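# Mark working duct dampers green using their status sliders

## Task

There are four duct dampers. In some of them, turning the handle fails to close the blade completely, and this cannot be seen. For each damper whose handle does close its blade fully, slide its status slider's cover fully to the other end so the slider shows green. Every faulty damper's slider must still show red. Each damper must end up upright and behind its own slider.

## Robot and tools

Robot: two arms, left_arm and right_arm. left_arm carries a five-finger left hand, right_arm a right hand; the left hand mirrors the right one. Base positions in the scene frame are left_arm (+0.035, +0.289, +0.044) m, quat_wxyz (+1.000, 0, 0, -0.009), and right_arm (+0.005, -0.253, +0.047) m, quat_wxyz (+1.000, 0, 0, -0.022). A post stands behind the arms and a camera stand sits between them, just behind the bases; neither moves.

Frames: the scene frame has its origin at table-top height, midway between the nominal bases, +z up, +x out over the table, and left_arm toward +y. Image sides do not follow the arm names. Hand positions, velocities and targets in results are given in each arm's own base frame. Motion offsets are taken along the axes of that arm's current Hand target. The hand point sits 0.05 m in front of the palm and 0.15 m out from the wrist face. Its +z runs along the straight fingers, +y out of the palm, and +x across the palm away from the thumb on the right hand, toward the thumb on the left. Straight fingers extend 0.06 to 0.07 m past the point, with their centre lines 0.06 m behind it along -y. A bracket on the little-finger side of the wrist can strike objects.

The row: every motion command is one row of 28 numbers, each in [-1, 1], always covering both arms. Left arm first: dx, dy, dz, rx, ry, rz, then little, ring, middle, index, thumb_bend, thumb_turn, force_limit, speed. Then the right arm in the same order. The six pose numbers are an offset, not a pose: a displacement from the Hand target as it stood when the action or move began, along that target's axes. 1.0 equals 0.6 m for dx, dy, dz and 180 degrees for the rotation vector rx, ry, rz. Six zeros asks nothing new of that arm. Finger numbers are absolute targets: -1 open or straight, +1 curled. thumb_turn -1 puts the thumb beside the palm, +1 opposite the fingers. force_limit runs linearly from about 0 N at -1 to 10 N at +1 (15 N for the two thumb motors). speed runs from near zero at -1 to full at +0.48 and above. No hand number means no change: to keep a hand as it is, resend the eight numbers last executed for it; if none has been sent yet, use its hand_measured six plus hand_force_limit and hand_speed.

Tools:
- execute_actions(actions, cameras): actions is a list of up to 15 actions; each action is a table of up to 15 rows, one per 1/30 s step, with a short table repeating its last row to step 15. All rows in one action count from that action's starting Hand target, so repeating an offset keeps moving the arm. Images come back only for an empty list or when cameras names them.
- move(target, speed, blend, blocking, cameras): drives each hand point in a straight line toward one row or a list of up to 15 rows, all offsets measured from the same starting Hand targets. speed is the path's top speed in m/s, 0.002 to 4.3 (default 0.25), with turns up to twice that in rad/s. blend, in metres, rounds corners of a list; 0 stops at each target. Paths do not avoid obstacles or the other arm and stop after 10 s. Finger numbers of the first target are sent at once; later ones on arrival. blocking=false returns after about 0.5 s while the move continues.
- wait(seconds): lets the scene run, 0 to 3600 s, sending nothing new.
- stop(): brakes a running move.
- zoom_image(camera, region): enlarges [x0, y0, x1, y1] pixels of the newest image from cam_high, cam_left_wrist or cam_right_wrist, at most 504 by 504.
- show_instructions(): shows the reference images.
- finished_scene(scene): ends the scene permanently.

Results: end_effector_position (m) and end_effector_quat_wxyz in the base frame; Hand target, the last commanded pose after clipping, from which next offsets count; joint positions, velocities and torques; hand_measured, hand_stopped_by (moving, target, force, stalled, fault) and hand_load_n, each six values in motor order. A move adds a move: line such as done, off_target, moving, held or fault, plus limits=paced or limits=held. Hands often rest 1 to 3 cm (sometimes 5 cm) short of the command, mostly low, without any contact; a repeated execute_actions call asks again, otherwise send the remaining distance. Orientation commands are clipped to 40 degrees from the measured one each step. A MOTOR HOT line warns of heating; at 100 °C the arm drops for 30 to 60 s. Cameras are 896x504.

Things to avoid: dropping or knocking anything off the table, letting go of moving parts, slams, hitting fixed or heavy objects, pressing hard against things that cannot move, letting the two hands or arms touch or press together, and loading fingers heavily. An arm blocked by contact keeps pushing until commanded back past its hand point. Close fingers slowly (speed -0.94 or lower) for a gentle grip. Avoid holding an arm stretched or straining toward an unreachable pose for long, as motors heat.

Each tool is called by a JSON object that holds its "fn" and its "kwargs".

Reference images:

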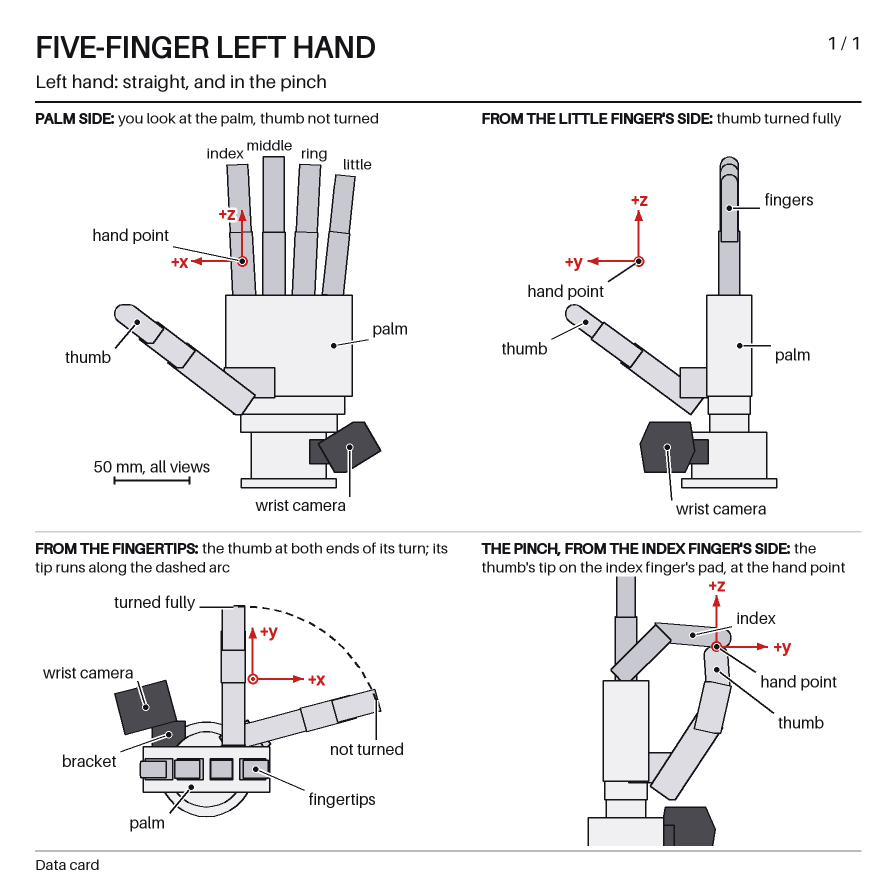

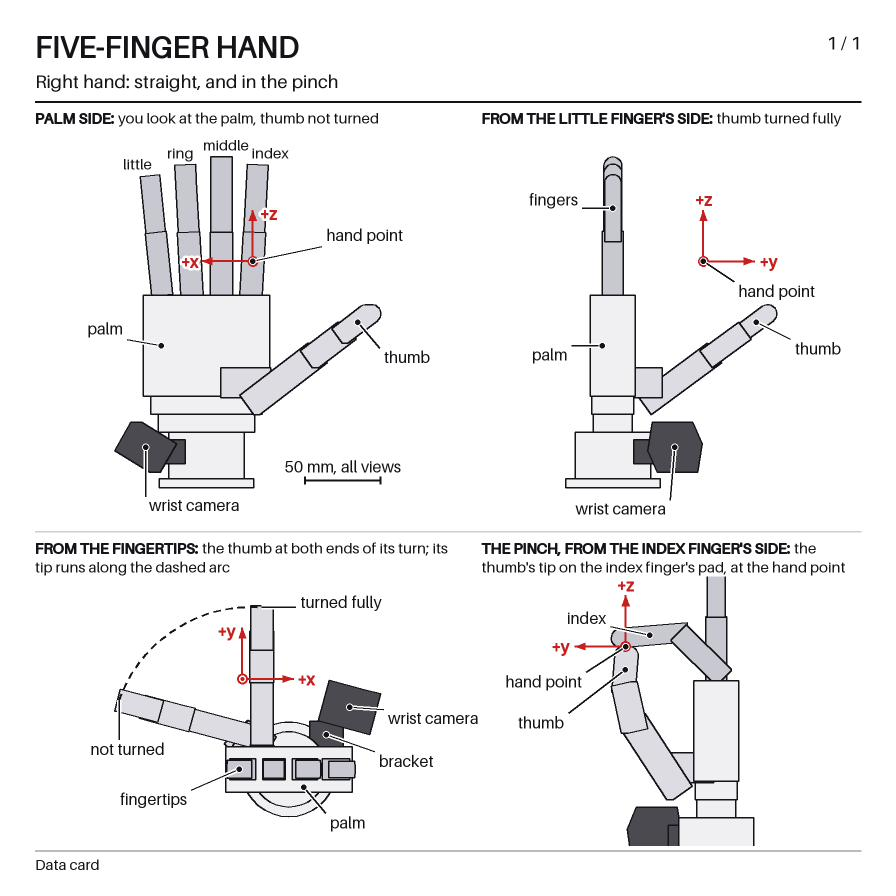

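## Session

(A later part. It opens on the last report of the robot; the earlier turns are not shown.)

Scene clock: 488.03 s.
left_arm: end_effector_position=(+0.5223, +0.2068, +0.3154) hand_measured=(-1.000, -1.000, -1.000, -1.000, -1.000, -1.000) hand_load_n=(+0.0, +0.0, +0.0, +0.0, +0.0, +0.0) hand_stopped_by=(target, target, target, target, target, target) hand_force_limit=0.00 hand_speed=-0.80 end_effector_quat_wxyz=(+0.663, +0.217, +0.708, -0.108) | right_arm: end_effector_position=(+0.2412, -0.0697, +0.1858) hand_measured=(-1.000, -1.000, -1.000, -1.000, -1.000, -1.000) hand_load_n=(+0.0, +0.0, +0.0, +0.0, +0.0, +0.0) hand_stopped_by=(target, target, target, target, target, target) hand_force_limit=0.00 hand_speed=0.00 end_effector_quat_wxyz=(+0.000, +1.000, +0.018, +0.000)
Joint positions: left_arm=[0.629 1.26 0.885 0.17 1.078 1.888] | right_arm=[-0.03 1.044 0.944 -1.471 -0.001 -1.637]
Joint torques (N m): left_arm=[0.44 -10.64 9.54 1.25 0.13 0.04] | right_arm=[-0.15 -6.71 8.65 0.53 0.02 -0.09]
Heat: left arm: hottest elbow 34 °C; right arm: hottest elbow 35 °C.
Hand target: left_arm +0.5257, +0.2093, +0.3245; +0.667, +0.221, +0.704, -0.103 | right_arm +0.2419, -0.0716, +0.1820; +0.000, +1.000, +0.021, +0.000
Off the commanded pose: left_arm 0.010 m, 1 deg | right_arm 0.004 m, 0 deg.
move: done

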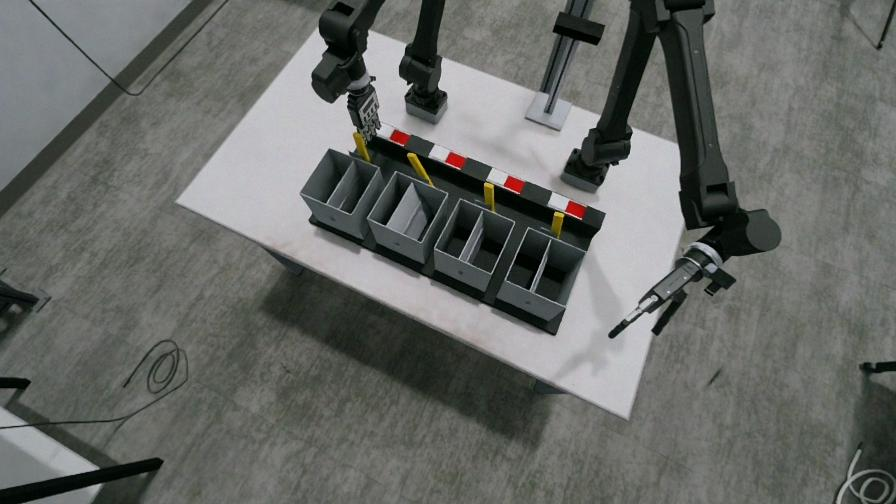

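{"fn": "move", "kwargs": {"target": [[0,0,0,0,0,0,-1,-1,-1,-1,-1,-1,0,-0.8,0,0,-0.1667,0,0,0,-1,-1,-1,-1,-1,-1,0,0],[0,0,0,0,0,0,-1,-1,-1,-1,-1,-1,0,-0.8,0.0105,0.1747,-0.1517,0,0,0.5,-1,-1,-1,-1,-1,1,0,0]], "speed": [0.2,0.25], "blend": [0.01,0], "cameras": ["cam_high","cam_right_wrist"]}}

Scene clock: 539.53 s.
left_arm: end_effector_position=(+0.5223, +0.2068, +0.3154) hand_measured=(-1.000, -1.000, -1.000, -1.000, -1.000, -1.000) hand_load_n=(+0.0, +0.0, +0.0, +0.0, +0.0, +0.0) hand_stopped_by=(target, target, target, target, target, target) hand_force_limit=0.00 hand_speed=-0.80 end_effector_quat_wxyz=(+0.663, +0.217, +0.708, -0.108) | right_arm: end_effector_position=(+0.2391, -0.1667, +0.2617) hand_measured=(-1.000, -1.000, -1.000, -1.000, -1.000, +1.000) hand_load_n=(+0.0, +0.0, +0.0, +0.0, +0.0, +0.0) hand_stopped_by=(target, target, target, target, target, target) hand_force_limit=0.00 hand_speed=0.00 end_effector_quat_wxyz=(+0.004, +0.726, -0.687, -0.022)
Joint positions: left_arm=[0.629 1.26 0.885 0.17 1.078 1.888] | right_arm=[-0.572 1.306 1.34 -1.649 -0.001 -0.628]
Joint torques (N m): left_arm=[0.44 -10.64 9.54 1.25 0.13 0.04] | right_arm=[-0.03 -10.4 13.75 0.4 0.04 0.12]
Heat: left arm: hottest elbow 35 °C; right arm: hottest elbow 36 °C.
Hand target: left_arm +0.5257, +0.2093, +0.3245; +0.667, +0.221, +0.704, -0.103 | right_arm +0.2525, -0.1761, +0.2731; +0.000, +0.722, -0.692, +0.000
Off the commanded pose: left_arm 0.010 m, 1 deg | right_arm 0.020 m, 3 deg.
move: off_target (right_arm); target 2's new numbers were sent with right_arm's hand 0.020 m and 3 deg from that target

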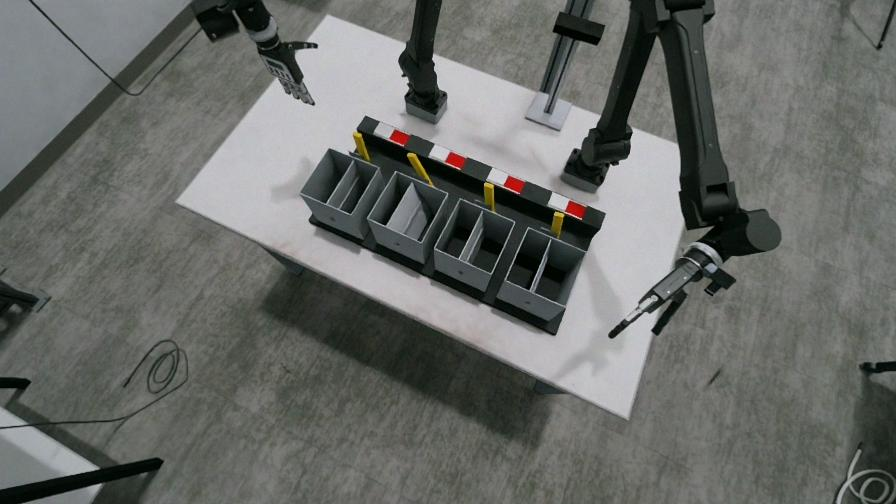

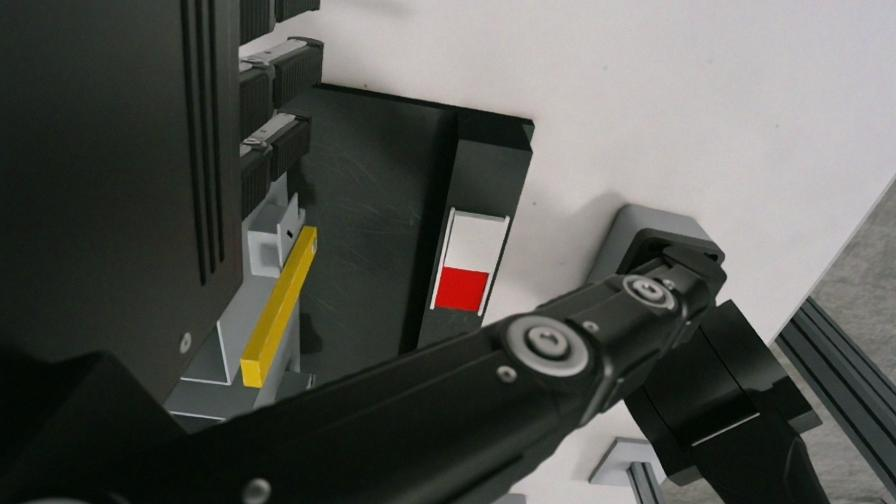

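{"fn": "zoom_image", "kwargs": {"camera": "cam_right_wrist", "region": [200, 160, 360, 400]}}

{"fn": "zoom_image", "kwargs": {"camera": "cam_right_wrist", "region": [400, 90, 560, 350]}}

Scaled by 2.100.

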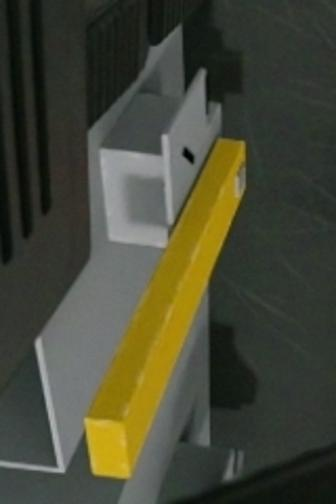

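Scaled by 1.938.

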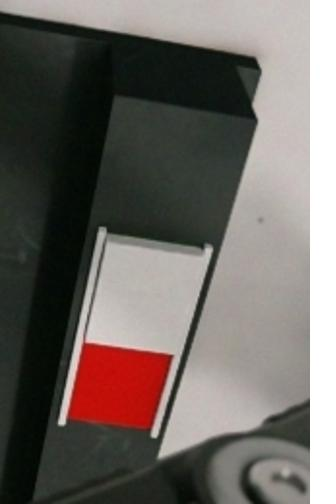

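{"fn": "move", "kwargs": {"target": [-0.0848,-0.8917,0.1572,-0.0772,0.4719,-0.1611,-1,-1,-1,-1,-1,1,0,0,-0.23,0.0167,0.0333,0.0871,0.0871,-0.4945,-1,-1,-1,-1,-1,-1,0,0], "speed": 0.25, "cameras": ["all"]}}

Scene clock: 687.57 s.
left_arm: end_effector_position=(+0.3659, -0.3053, +0.2793) hand_measured=(-1.000, -1.000, -1.000, -1.000, -1.000, +1.000) hand_load_n=(+0.0, +0.0, +0.0, +0.0, +0.0, +0.0) hand_stopped_by=(target, target, target, target, target, target) hand_force_limit=0.00 hand_speed=0.00 end_effector_quat_wxyz=(+0.013, -0.003, +1.000, -0.008) | right_arm: end_effector_position=(+0.2352, -0.0397, +0.2555) hand_measured=(-1.000, -1.000, -1.000, -1.000, -1.000, -1.000) hand_load_n=(+0.0, +0.0, +0.0, +0.0, +0.0, +0.0) hand_stopped_by=(target, target, target, target, target, target) hand_force_limit=0.00 hand_speed=0.00 end_effector_quat_wxyz=(-0.004, +0.985, +0.012, +0.170)
Joint positions: left_arm=[-0.745 1.744 1.894 -1.691 -0.005 0.82] | right_arm=[0.097 0.776 0.973 -1.426 0.02 -1.501]
Joint torques (N m): left_arm=[0.26 -17.38 10.55 -0.25 0.04 -0.09] | right_arm=[1.38 -2.37 9.24 1.16 0.06 -0.06]
Heat: left arm: hottest elbow 36 °C; right arm: hottest elbow 43 °C.
Hand target: left_arm +0.3708, -0.3126, +0.2859; +0.000, -0.009, +1.000, +0.000 | right_arm +0.2368, -0.0386, +0.2531; -0.004, +0.985, +0.020, +0.174
Off the commanded pose: left_arm 0.011 m, 2 deg | right_arm 0.003 m, 1 deg.
joint sent to its limit (left arm) — joint 4 (wrist pitch), lower limit. The joint targets are off in orientation, not in position.
move: off_target (left_arm)

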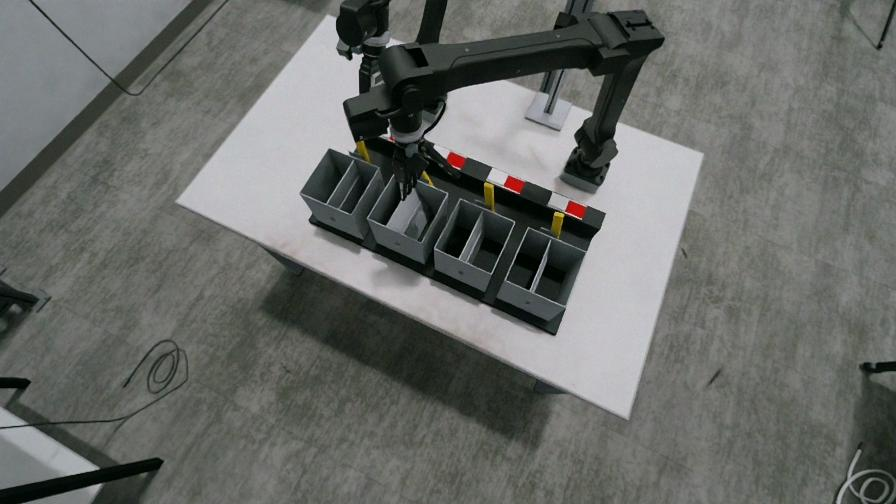

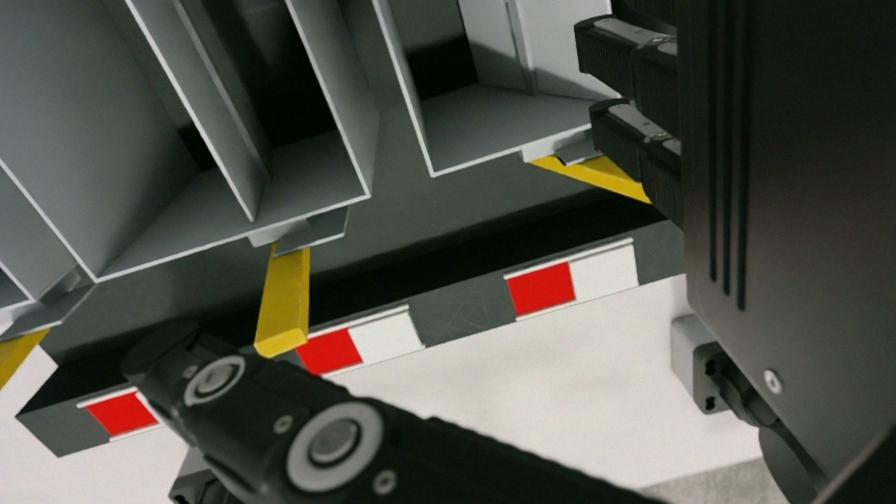

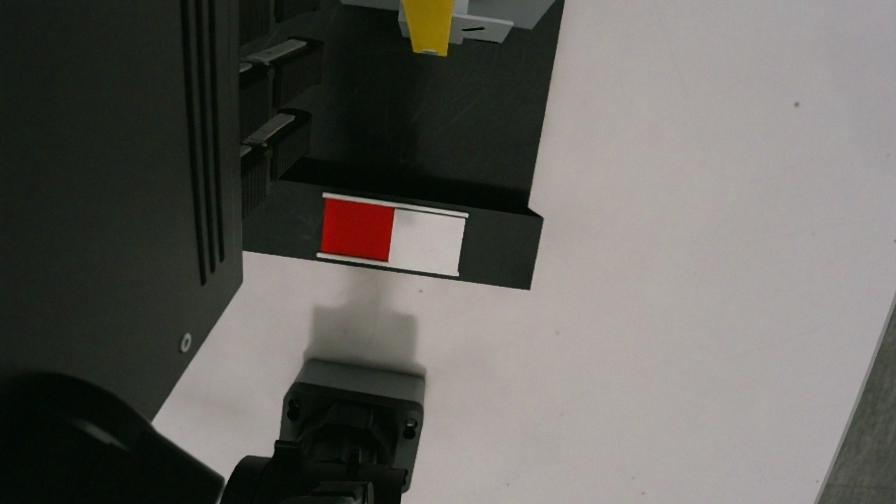

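{"fn": "zoom_image", "kwargs": {"camera": "cam_left_wrist", "region": [220, 180, 440, 400]}}

{"fn": "zoom_image", "kwargs": {"camera": "cam_left_wrist", "region": [490, 110, 690, 250]}}

{"fn": "zoom_image", "kwargs": {"camera": "cam_right_wrist", "region": [320, 0, 560, 80]}}

{"fn": "zoom_image", "kwargs": {"camera": "cam_high", "region": [320, 100, 480, 260]}}

Scaled by 2.291.

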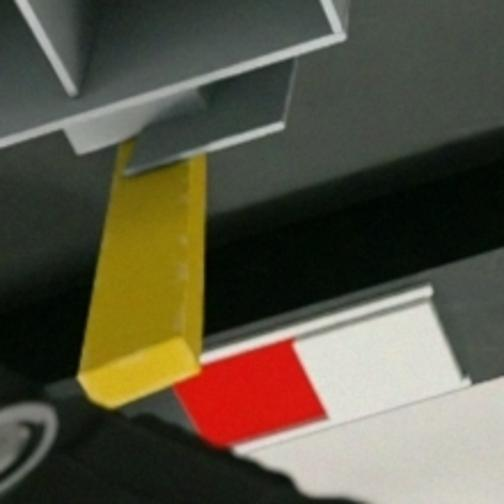

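Scaled by 2.520.

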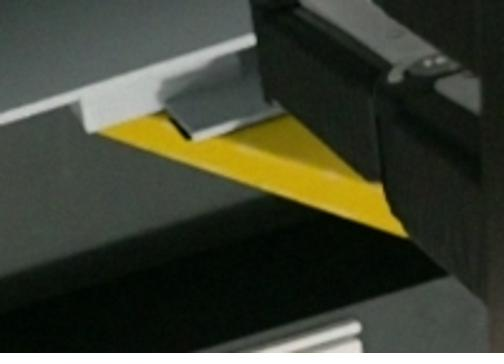

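Scaled by 2.100.

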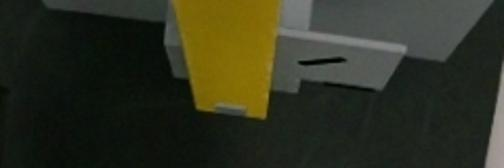

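Scaled by 3.150.

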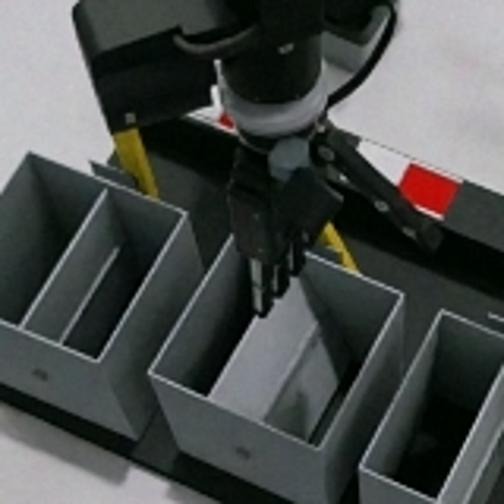

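{"fn": "move", "kwargs": {"target": [[0.025,-0.2583,0.03,0,0,0,-1,-1,-1,-1,-1,1,0,0,0,0,0,0,0,0,-1,-1,-1,-1,-1,-1,0,0],[0.025,-0.2583,0.1667,0,0,0,-1,-1,-1,-1,-1,1,0,0,0,0,0,0,0,0,-1,-1,-1,-1,-1,-1,0,0]], "speed": [0.15,0.1], "cameras": ["all"]}}

{"fn": "zoom_image", "kwargs": {"camera": "cam_high", "region": [290, 60, 470, 240]}}

Scene clock: 730.63 s.
left_arm: end_effector_position=(+0.3575, -0.4644, +0.1990) hand_measured=(-1.000, -1.000, -1.000, -1.000, -1.000, +1.000) hand_load_n=(-0.5, +0.0, +0.0, +0.0, +0.0, +0.0) hand_stopped_by=(target, target, target, target, target, target) hand_force_limit=0.00 hand_speed=0.00 end_effector_quat_wxyz=(+0.006, -0.003, +1.000, -0.005) | right_arm: end_effector_position=(+0.2352, -0.0397, +0.2556) hand_measured=(-1.000, -1.000, -1.000, -1.000, -1.000, -1.000) hand_load_n=(+0.0, +0.0, +0.0, +0.0, +0.0, +0.0) hand_stopped_by=(target, target, target, target, target, target) hand_force_limit=0.00 hand_speed=0.00 end_effector_quat_wxyz=(-0.004, +0.985, +0.012, +0.170)
Joint positions: left_arm=[-0.933 2.092 2.205 -1.669 -0.003 0.631] | right_arm=[0.097 0.776 0.973 -1.426 0.02 -1.502]
Joint torques (N m): left_arm=[0.44 -22.3 7.58 0.28 0.06 -0.11] | right_arm=[1.14 -3.31 9.18 1.24 0.08 -0.08]
Heat: left arm: hottest elbow 37 °C; right arm: hottest elbow 40 °C.
Hand target: left_arm +0.3588, -0.4678, +0.1860; +0.000, -0.009, +1.000, +0.000 | right_arm +0.2368, -0.0386, +0.2531; -0.004, +0.985, +0.020, +0.174
Off the commanded pose: left_arm 0.014 m, 1 deg | right_arm 0.003 m, 1 deg.
move: off_target (left_arm)

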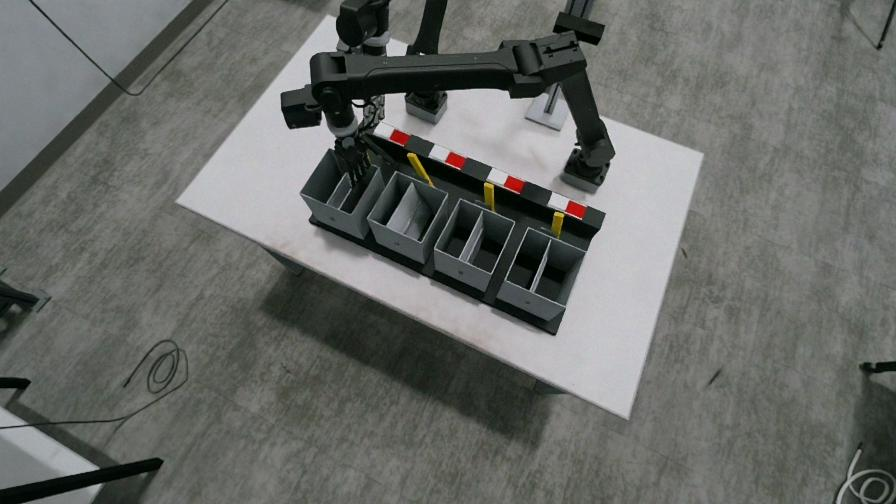

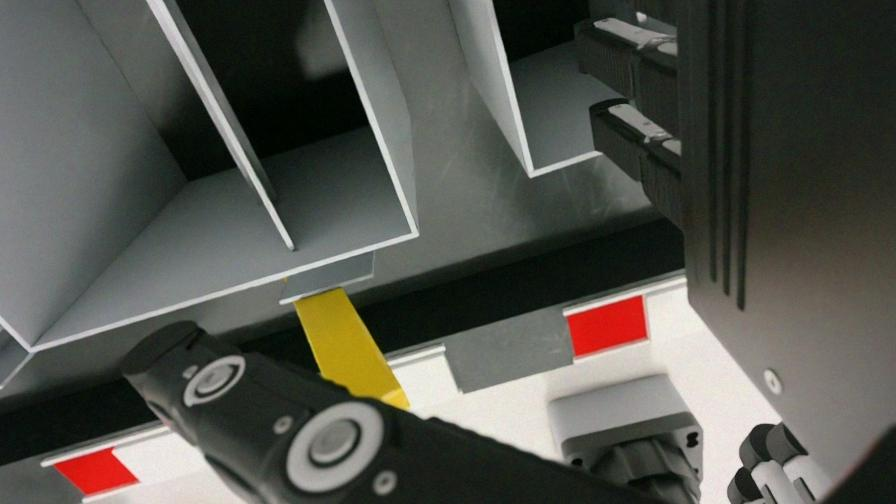

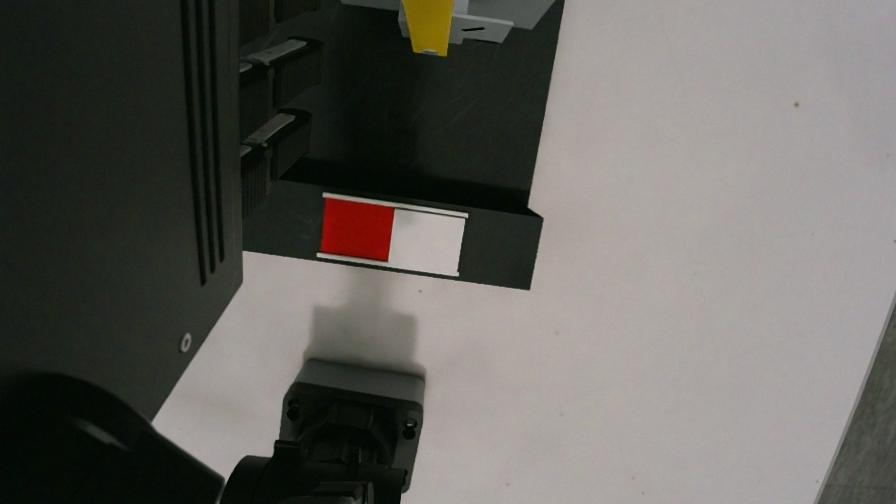

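Scaled by 2.800.

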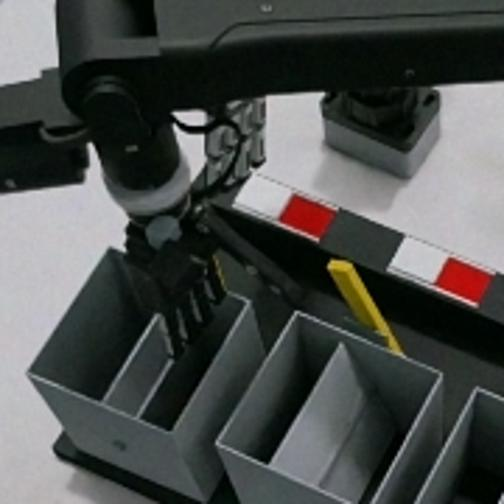

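{"fn": "move", "kwargs": {"target": [[0,0,0.1167,0,0,0,-1,-1,-1,-1,-1,1,0,0,0,0,0,0,0,0,-1,-1,-1,-1,-1,-1,0,0],[0,0.02,0.1167,0,0,0,-1,-1,-1,-1,-1,1,0,0,0,0,0,0,0,0,-1,-1,-1,-1,-1,-1,0,0]], "speed": [0.1,0.05], "cameras": ["all"]}}

{"fn": "zoom_image", "kwargs": {"camera": "cam_high", "region": [290, 60, 470, 240]}}

Scene clock: 749.90 s.
left_arm: end_effector_position=(+0.3551, -0.4579, +0.1138) hand_measured=(-1.000, -1.000, -1.000, -1.000, -1.000, +1.000) hand_load_n=(+0.0, +0.0, +0.0, +0.0, +0.0, +0.0) hand_stopped_by=(target, target, target, target, target, target) hand_force_limit=0.00 hand_speed=0.00 end_effector_quat_wxyz=(-0.002, -0.005, +1.000, +0.005) | right_arm: end_effector_position=(+0.2352, -0.0397, +0.2556) hand_measured=(-1.000, -1.000, -1.000, -1.000, -1.000, -1.000) hand_load_n=(+0.0, +0.0, +0.0, +0.0, +0.0, +0.0) hand_stopped_by=(target, target, target, target, target, target) hand_force_limit=0.00 hand_speed=0.00 end_effector_quat_wxyz=(-0.004, +0.985, +0.012, +0.170)
Joint positions: left_arm=[-0.93 2.092 1.977 -1.466 -0.003 0.631] | right_arm=[0.097 0.776 0.973 -1.426 0.02 -1.502]
Joint torques (N m): left_arm=[1.08 -25.05 7.16 0.21 0.06 0] | right_arm=[1.49 -2.73 9.21 1.05 0.01 -0.07]
Heat: left arm: hottest elbow 36 °C; right arm: hottest elbow 39 °C.
Hand target: left_arm +0.3586, -0.4558, +0.1160; +0.000, -0.009, +1.000, +0.000 | right_arm +0.2368, -0.0386, +0.2531; -0.004, +0.985, +0.020, +0.174
Off the commanded pose: left_arm 0.005 m, 1 deg | right_arm 0.003 m, 1 deg.
move: done

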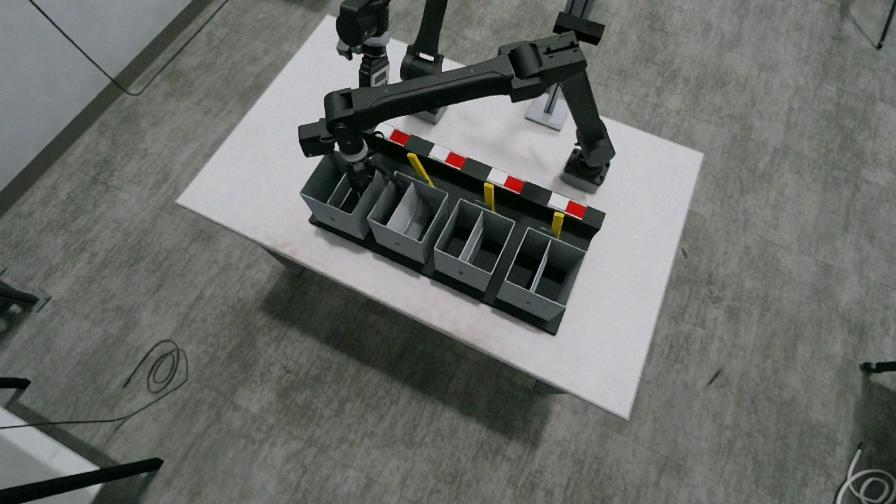

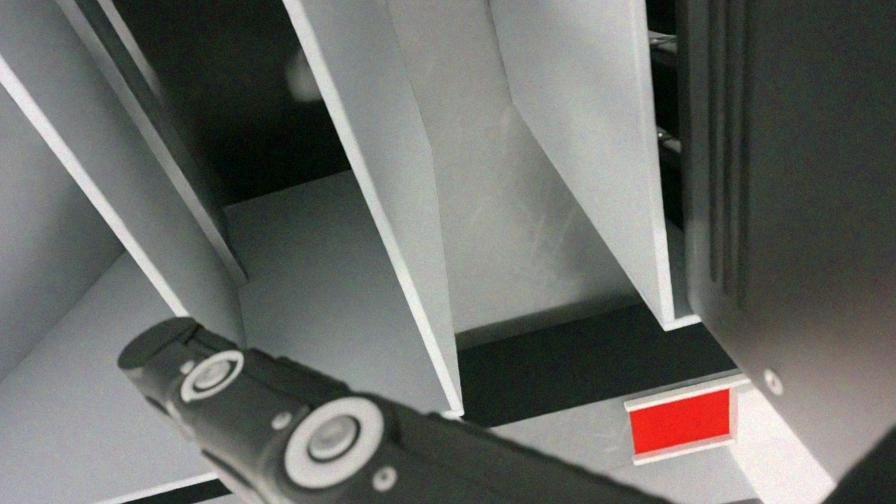

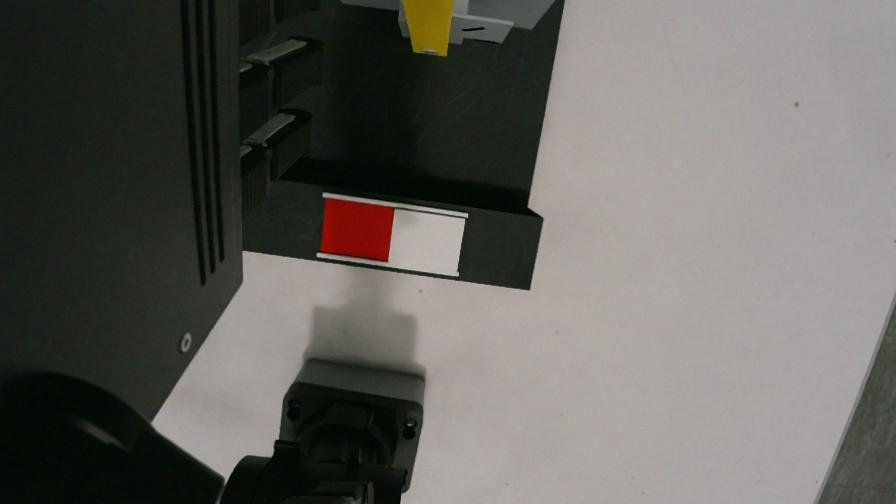

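Scaled by 2.800.

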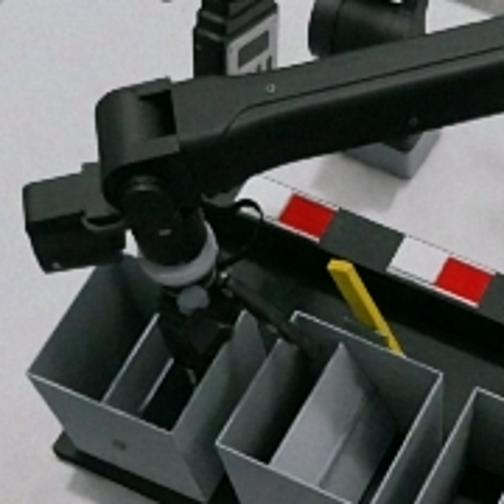

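{"fn": "move", "kwargs": {"target": [[0,0,0,0,0,0,-1,-1,-1,-1,-1,1,0,0,-0.0467,0,0.1285,0,0,0,-1,-1,-1,-1,-1,-1,0,0],[0,0,0,0,0,0,-1,-1,-1,-1,-1,1,0,0,-0.0452,0.0925,0.1242,0,0,0,-1,-1,-1,-1,-1,-1,0,0]], "speed": [0.1,0.05], "cameras": ["all"]}}

{"fn": "zoom_image", "kwargs": {"camera": "cam_high", "region": [290, 60, 470, 240]}}

Scene clock: 769.23 s.
left_arm: end_effector_position=(+0.3544, -0.4609, +0.1131) hand_measured=(-1.000, -1.000, -1.000, -1.000, -1.000, +1.000) hand_load_n=(+0.0, +0.0, +0.0, +0.0, +0.0, +0.0) hand_stopped_by=(target, target, target, target, target, target) hand_force_limit=0.00 hand_speed=0.00 end_effector_quat_wxyz=(-0.004, -0.005, +1.000, -0.002) | right_arm: end_effector_position=(+0.2386, -0.0828, +0.1703) hand_measured=(-1.000, -1.000, -1.000, -1.000, -1.000, -1.000) hand_load_n=(+0.5, +0.0, +0.0, +0.0, +0.0, +0.0) hand_stopped_by=(target, target, target, target, target, target) hand_force_limit=0.00 hand_speed=0.00 end_effector_quat_wxyz=(-0.017, +0.984, +0.037, +0.171)
Joint positions: left_arm=[-0.93 2.092 1.977 -1.458 0.008 0.631] | right_arm=[-0.146 0.759 0.744 -1.223 -0.094 -1.777]
Joint torques (N m): left_arm=[1.14 -25.11 7.19 -0.03 -0.32 0] | right_arm=[-1.73 -1.61 10.92 0.96 0.86 0.1]
Heat: left arm: hottest elbow 37 °C; right arm: hottest elbow 39 °C.
Hand target: left_arm +0.3586, -0.4558, +0.1160; +0.000, -0.009, +1.000, +0.000 | right_arm +0.2391, -0.0940, +0.1738; -0.004, +0.985, +0.020, +0.174
Off the commanded pose: left_arm 0.007 m, 1 deg | right_arm 0.012 m, 2 deg.
move: off_target (right_arm)

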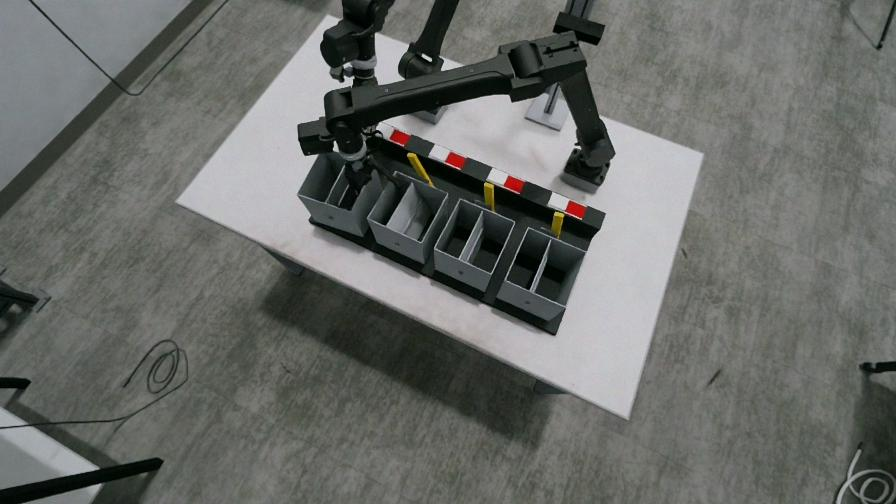

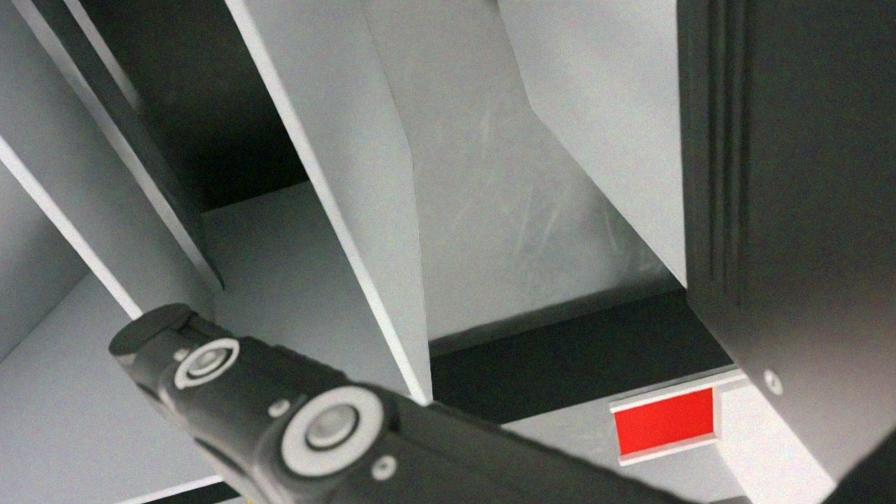

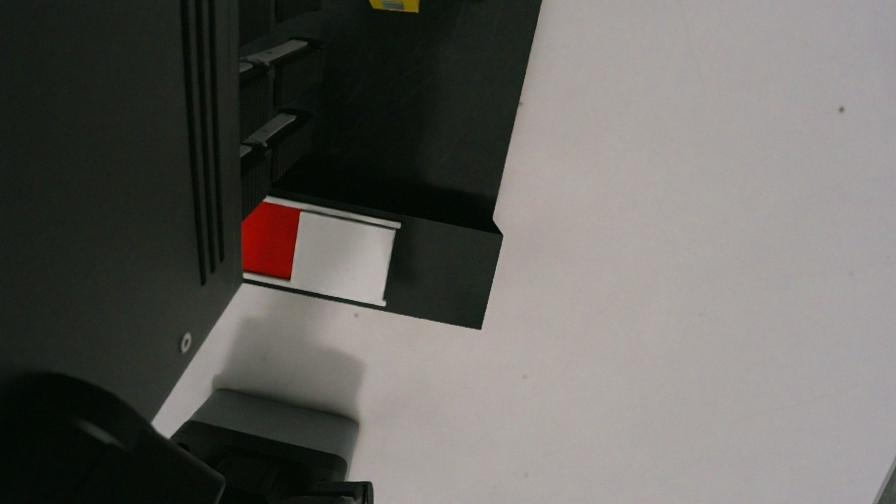

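Scaled by 2.800.

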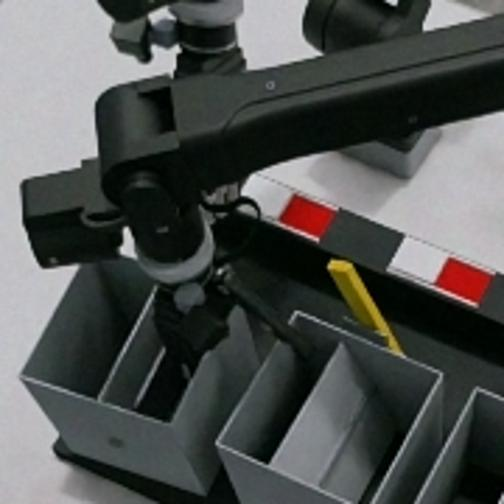

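{"fn": "move", "kwargs": {"target": [[0,0,0,0,0,0,-1,-1,-1,-1,-1,1,0,0,0.0257,-0.05,-0.168,0,0,0,-1,-1,-1,-1,-1,-1,0,0],[0,0,0,0,0,0,-1,-1,-1,-1,-1,1,0,0,-0.0318,-0.0292,-0.205,0.085,0,0.48,-1,-1,-1,-1,-1,-1,0,0],[0,0,0,0,0,0,-1,-1,-1,-1,-1,1,0,0,-0.0205,-0.0458,-0.0412,0.17,0,0.965,-1,-1,-1,-1,-1,-1,0,0]], "speed": [0.15,0.3,0.3], "blend": [0.01,0.02,0], "cameras": ["all"]}}

Scene clock: 819.40 s.
left_arm: end_effector_position=(+0.3544, -0.4609, +0.1131) hand_measured=(-1.000, -1.000, -1.000, -1.000, -1.000, +1.000) hand_load_n=(+0.0, +0.0, +0.0, +0.0, +0.0, +0.0) hand_stopped_by=(target, target, target, target, target, target) hand_force_limit=0.00 hand_speed=0.00 end_effector_quat_wxyz=(-0.004, -0.005, +1.000, -0.002) | right_arm: end_effector_position=(+0.2174, -0.0673, +0.1949) hand_measured=(-1.000, -1.000, -1.000, -1.000, -1.000, -1.000) hand_load_n=(+0.0, +0.0, +0.0, +0.0, +0.0, +0.0) hand_stopped_by=(target, target, target, target, target, target) hand_force_limit=0.00 hand_speed=0.00 end_effector_quat_wxyz=(+0.341, -0.053, +0.939, +0.005)
Joint positions: left_arm=[-0.93 2.092 1.977 -1.458 0.008 0.631] | right_arm=[-1.067 0.616 0.593 -1.21 -0.62 0.499]
Joint torques (N m): left_arm=[1.08 -25.11 7.17 -0.03 -0.32 0] | right_arm=[1.38 -1.44 9.36 1.11 -0.47 0.18]
Heat: left arm: hottest shoulder 39 °C; right arm: hottest elbow 40 °C.
Hand target: left_arm +0.3586, -0.4558, +0.1160; +0.000, -0.009, +1.000, +0.000 | right_arm +0.2180, -0.0674, +0.1928; +0.342, -0.050, +0.938, +0.002
Off the commanded pose: left_arm 0.007 m, 1 deg | right_arm 0.002 m, 0 deg.
move: done

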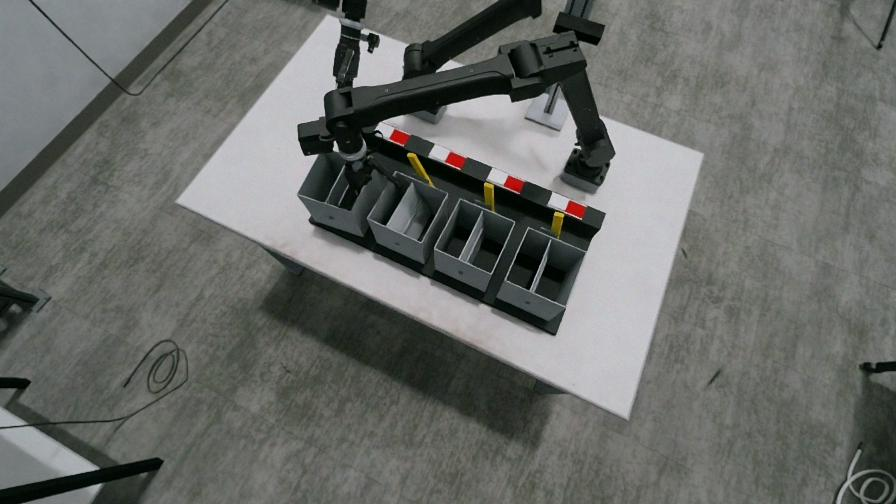

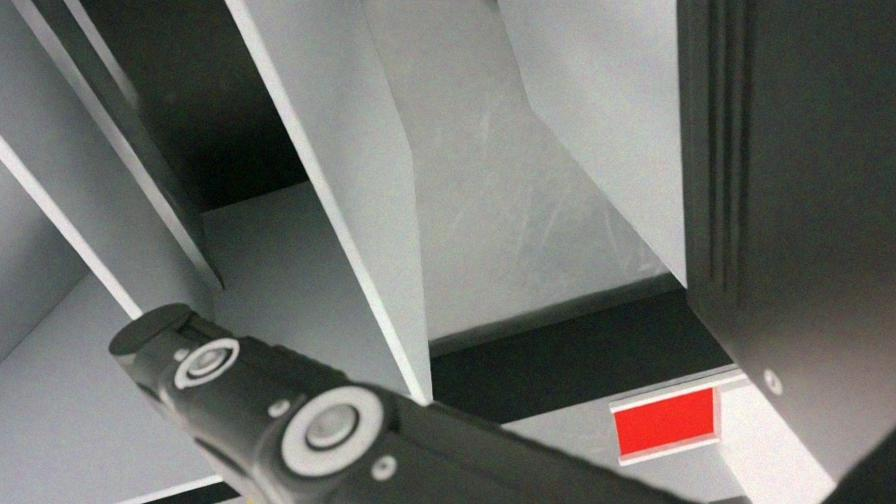

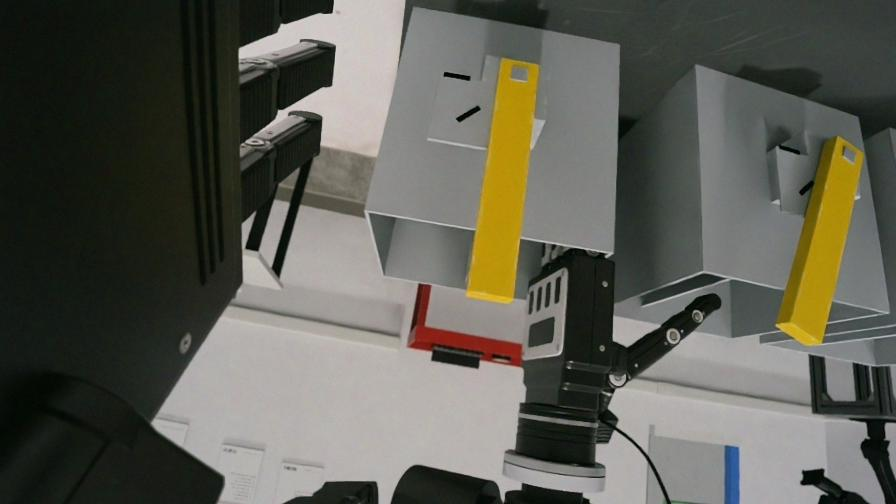

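Great view. Zoom.

{"fn": "zoom_image", "kwargs": {"camera": "cam_right_wrist", "region": [400, 30, 580, 180]}}

{"fn": "zoom_image", "kwargs": {"camera": "cam_right_wrist", "region": [740, 110, 896, 240]}}

Scaled by 2.800.

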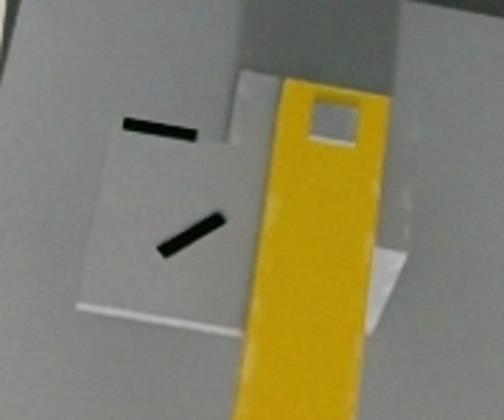

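Scaled by 3.231.

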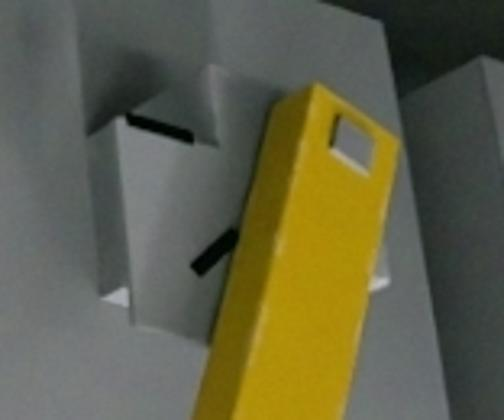

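{"fn": "move", "kwargs": {"target": [[0,0,0,0,0,0,-1,-1,-1,-1,-1,1,0,0,-0.0443,-0.0177,-0.1578,-0.085,0,-0.4825,-1,-1,-1,-1,-1,-1,0,0],[0,0,0,0,0,0,-1,-1,-1,-1,-1,1,0,0,-0.1152,0.061,-0.0798,-0.17,0,-0.965,-1,-1,-1,-1,-1,-1,0,0],[0,0,0,0,0,0,-1,-1,-1,-1,-1,1,0,0,-0.0327,0.0648,0.0183,-0.17,0,-0.965,-1,-1,-1,-1,-1,-1,0,0]], "speed": [0.3,0.3,0.1], "blend": [0.02,0.0,0], "cameras": ["cam_right_wrist"]}}

Scene clock: 857.90 s.
left_arm: end_effector_position=(+0.3544, -0.4609, +0.1131) hand_measured=(-1.000, -1.000, -1.000, -1.000, -1.000, +1.000) hand_load_n=(+0.0, +0.0, +0.0, +0.0, +0.0, +0.0) hand_stopped_by=(target, target, target, target, target, target) hand_force_limit=0.00 hand_speed=0.00 end_effector_quat_wxyz=(-0.004, -0.005, +1.000, -0.002) | right_arm: end_effector_position=(+0.2345, -0.0272, +0.1961) hand_measured=(-1.000, -1.000, -1.000, -1.000, -1.000, -1.000) hand_load_n=(+0.0, +0.0, +0.0, +0.5, +0.0, +0.0) hand_stopped_by=(target, target, target, target, target, target) hand_force_limit=0.00 hand_speed=0.00 end_effector_quat_wxyz=(-0.004, +0.986, +0.013, +0.167)
Joint positions: left_arm=[-0.93 2.092 1.977 -1.458 0.008 0.631] | right_arm=[0.159 0.762 0.811 -1.287 0.04 -1.445]
Joint torques (N m): left_arm=[1.08 -25.05 7.17 -0.03 -0.32 0] | right_arm=[0.91 -3.14 9.8 1.17 0.14 -0.09]
Heat: left arm: hottest shoulder 40 °C; right arm: hottest elbow 40 °C.
Hand target: left_arm +0.3586, -0.4558, +0.1160; +0.000, -0.009, +1.000, +0.000 | right_arm +0.2363, -0.0265, +0.1959; -0.004, +0.985, +0.020, +0.174
Off the commanded pose: left_arm 0.007 m, 1 deg | right_arm 0.002 m, 1 deg.
move: done

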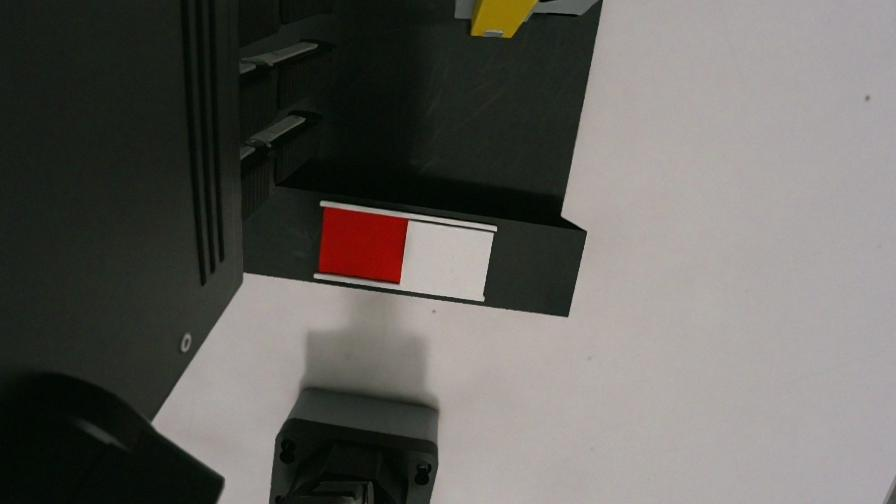

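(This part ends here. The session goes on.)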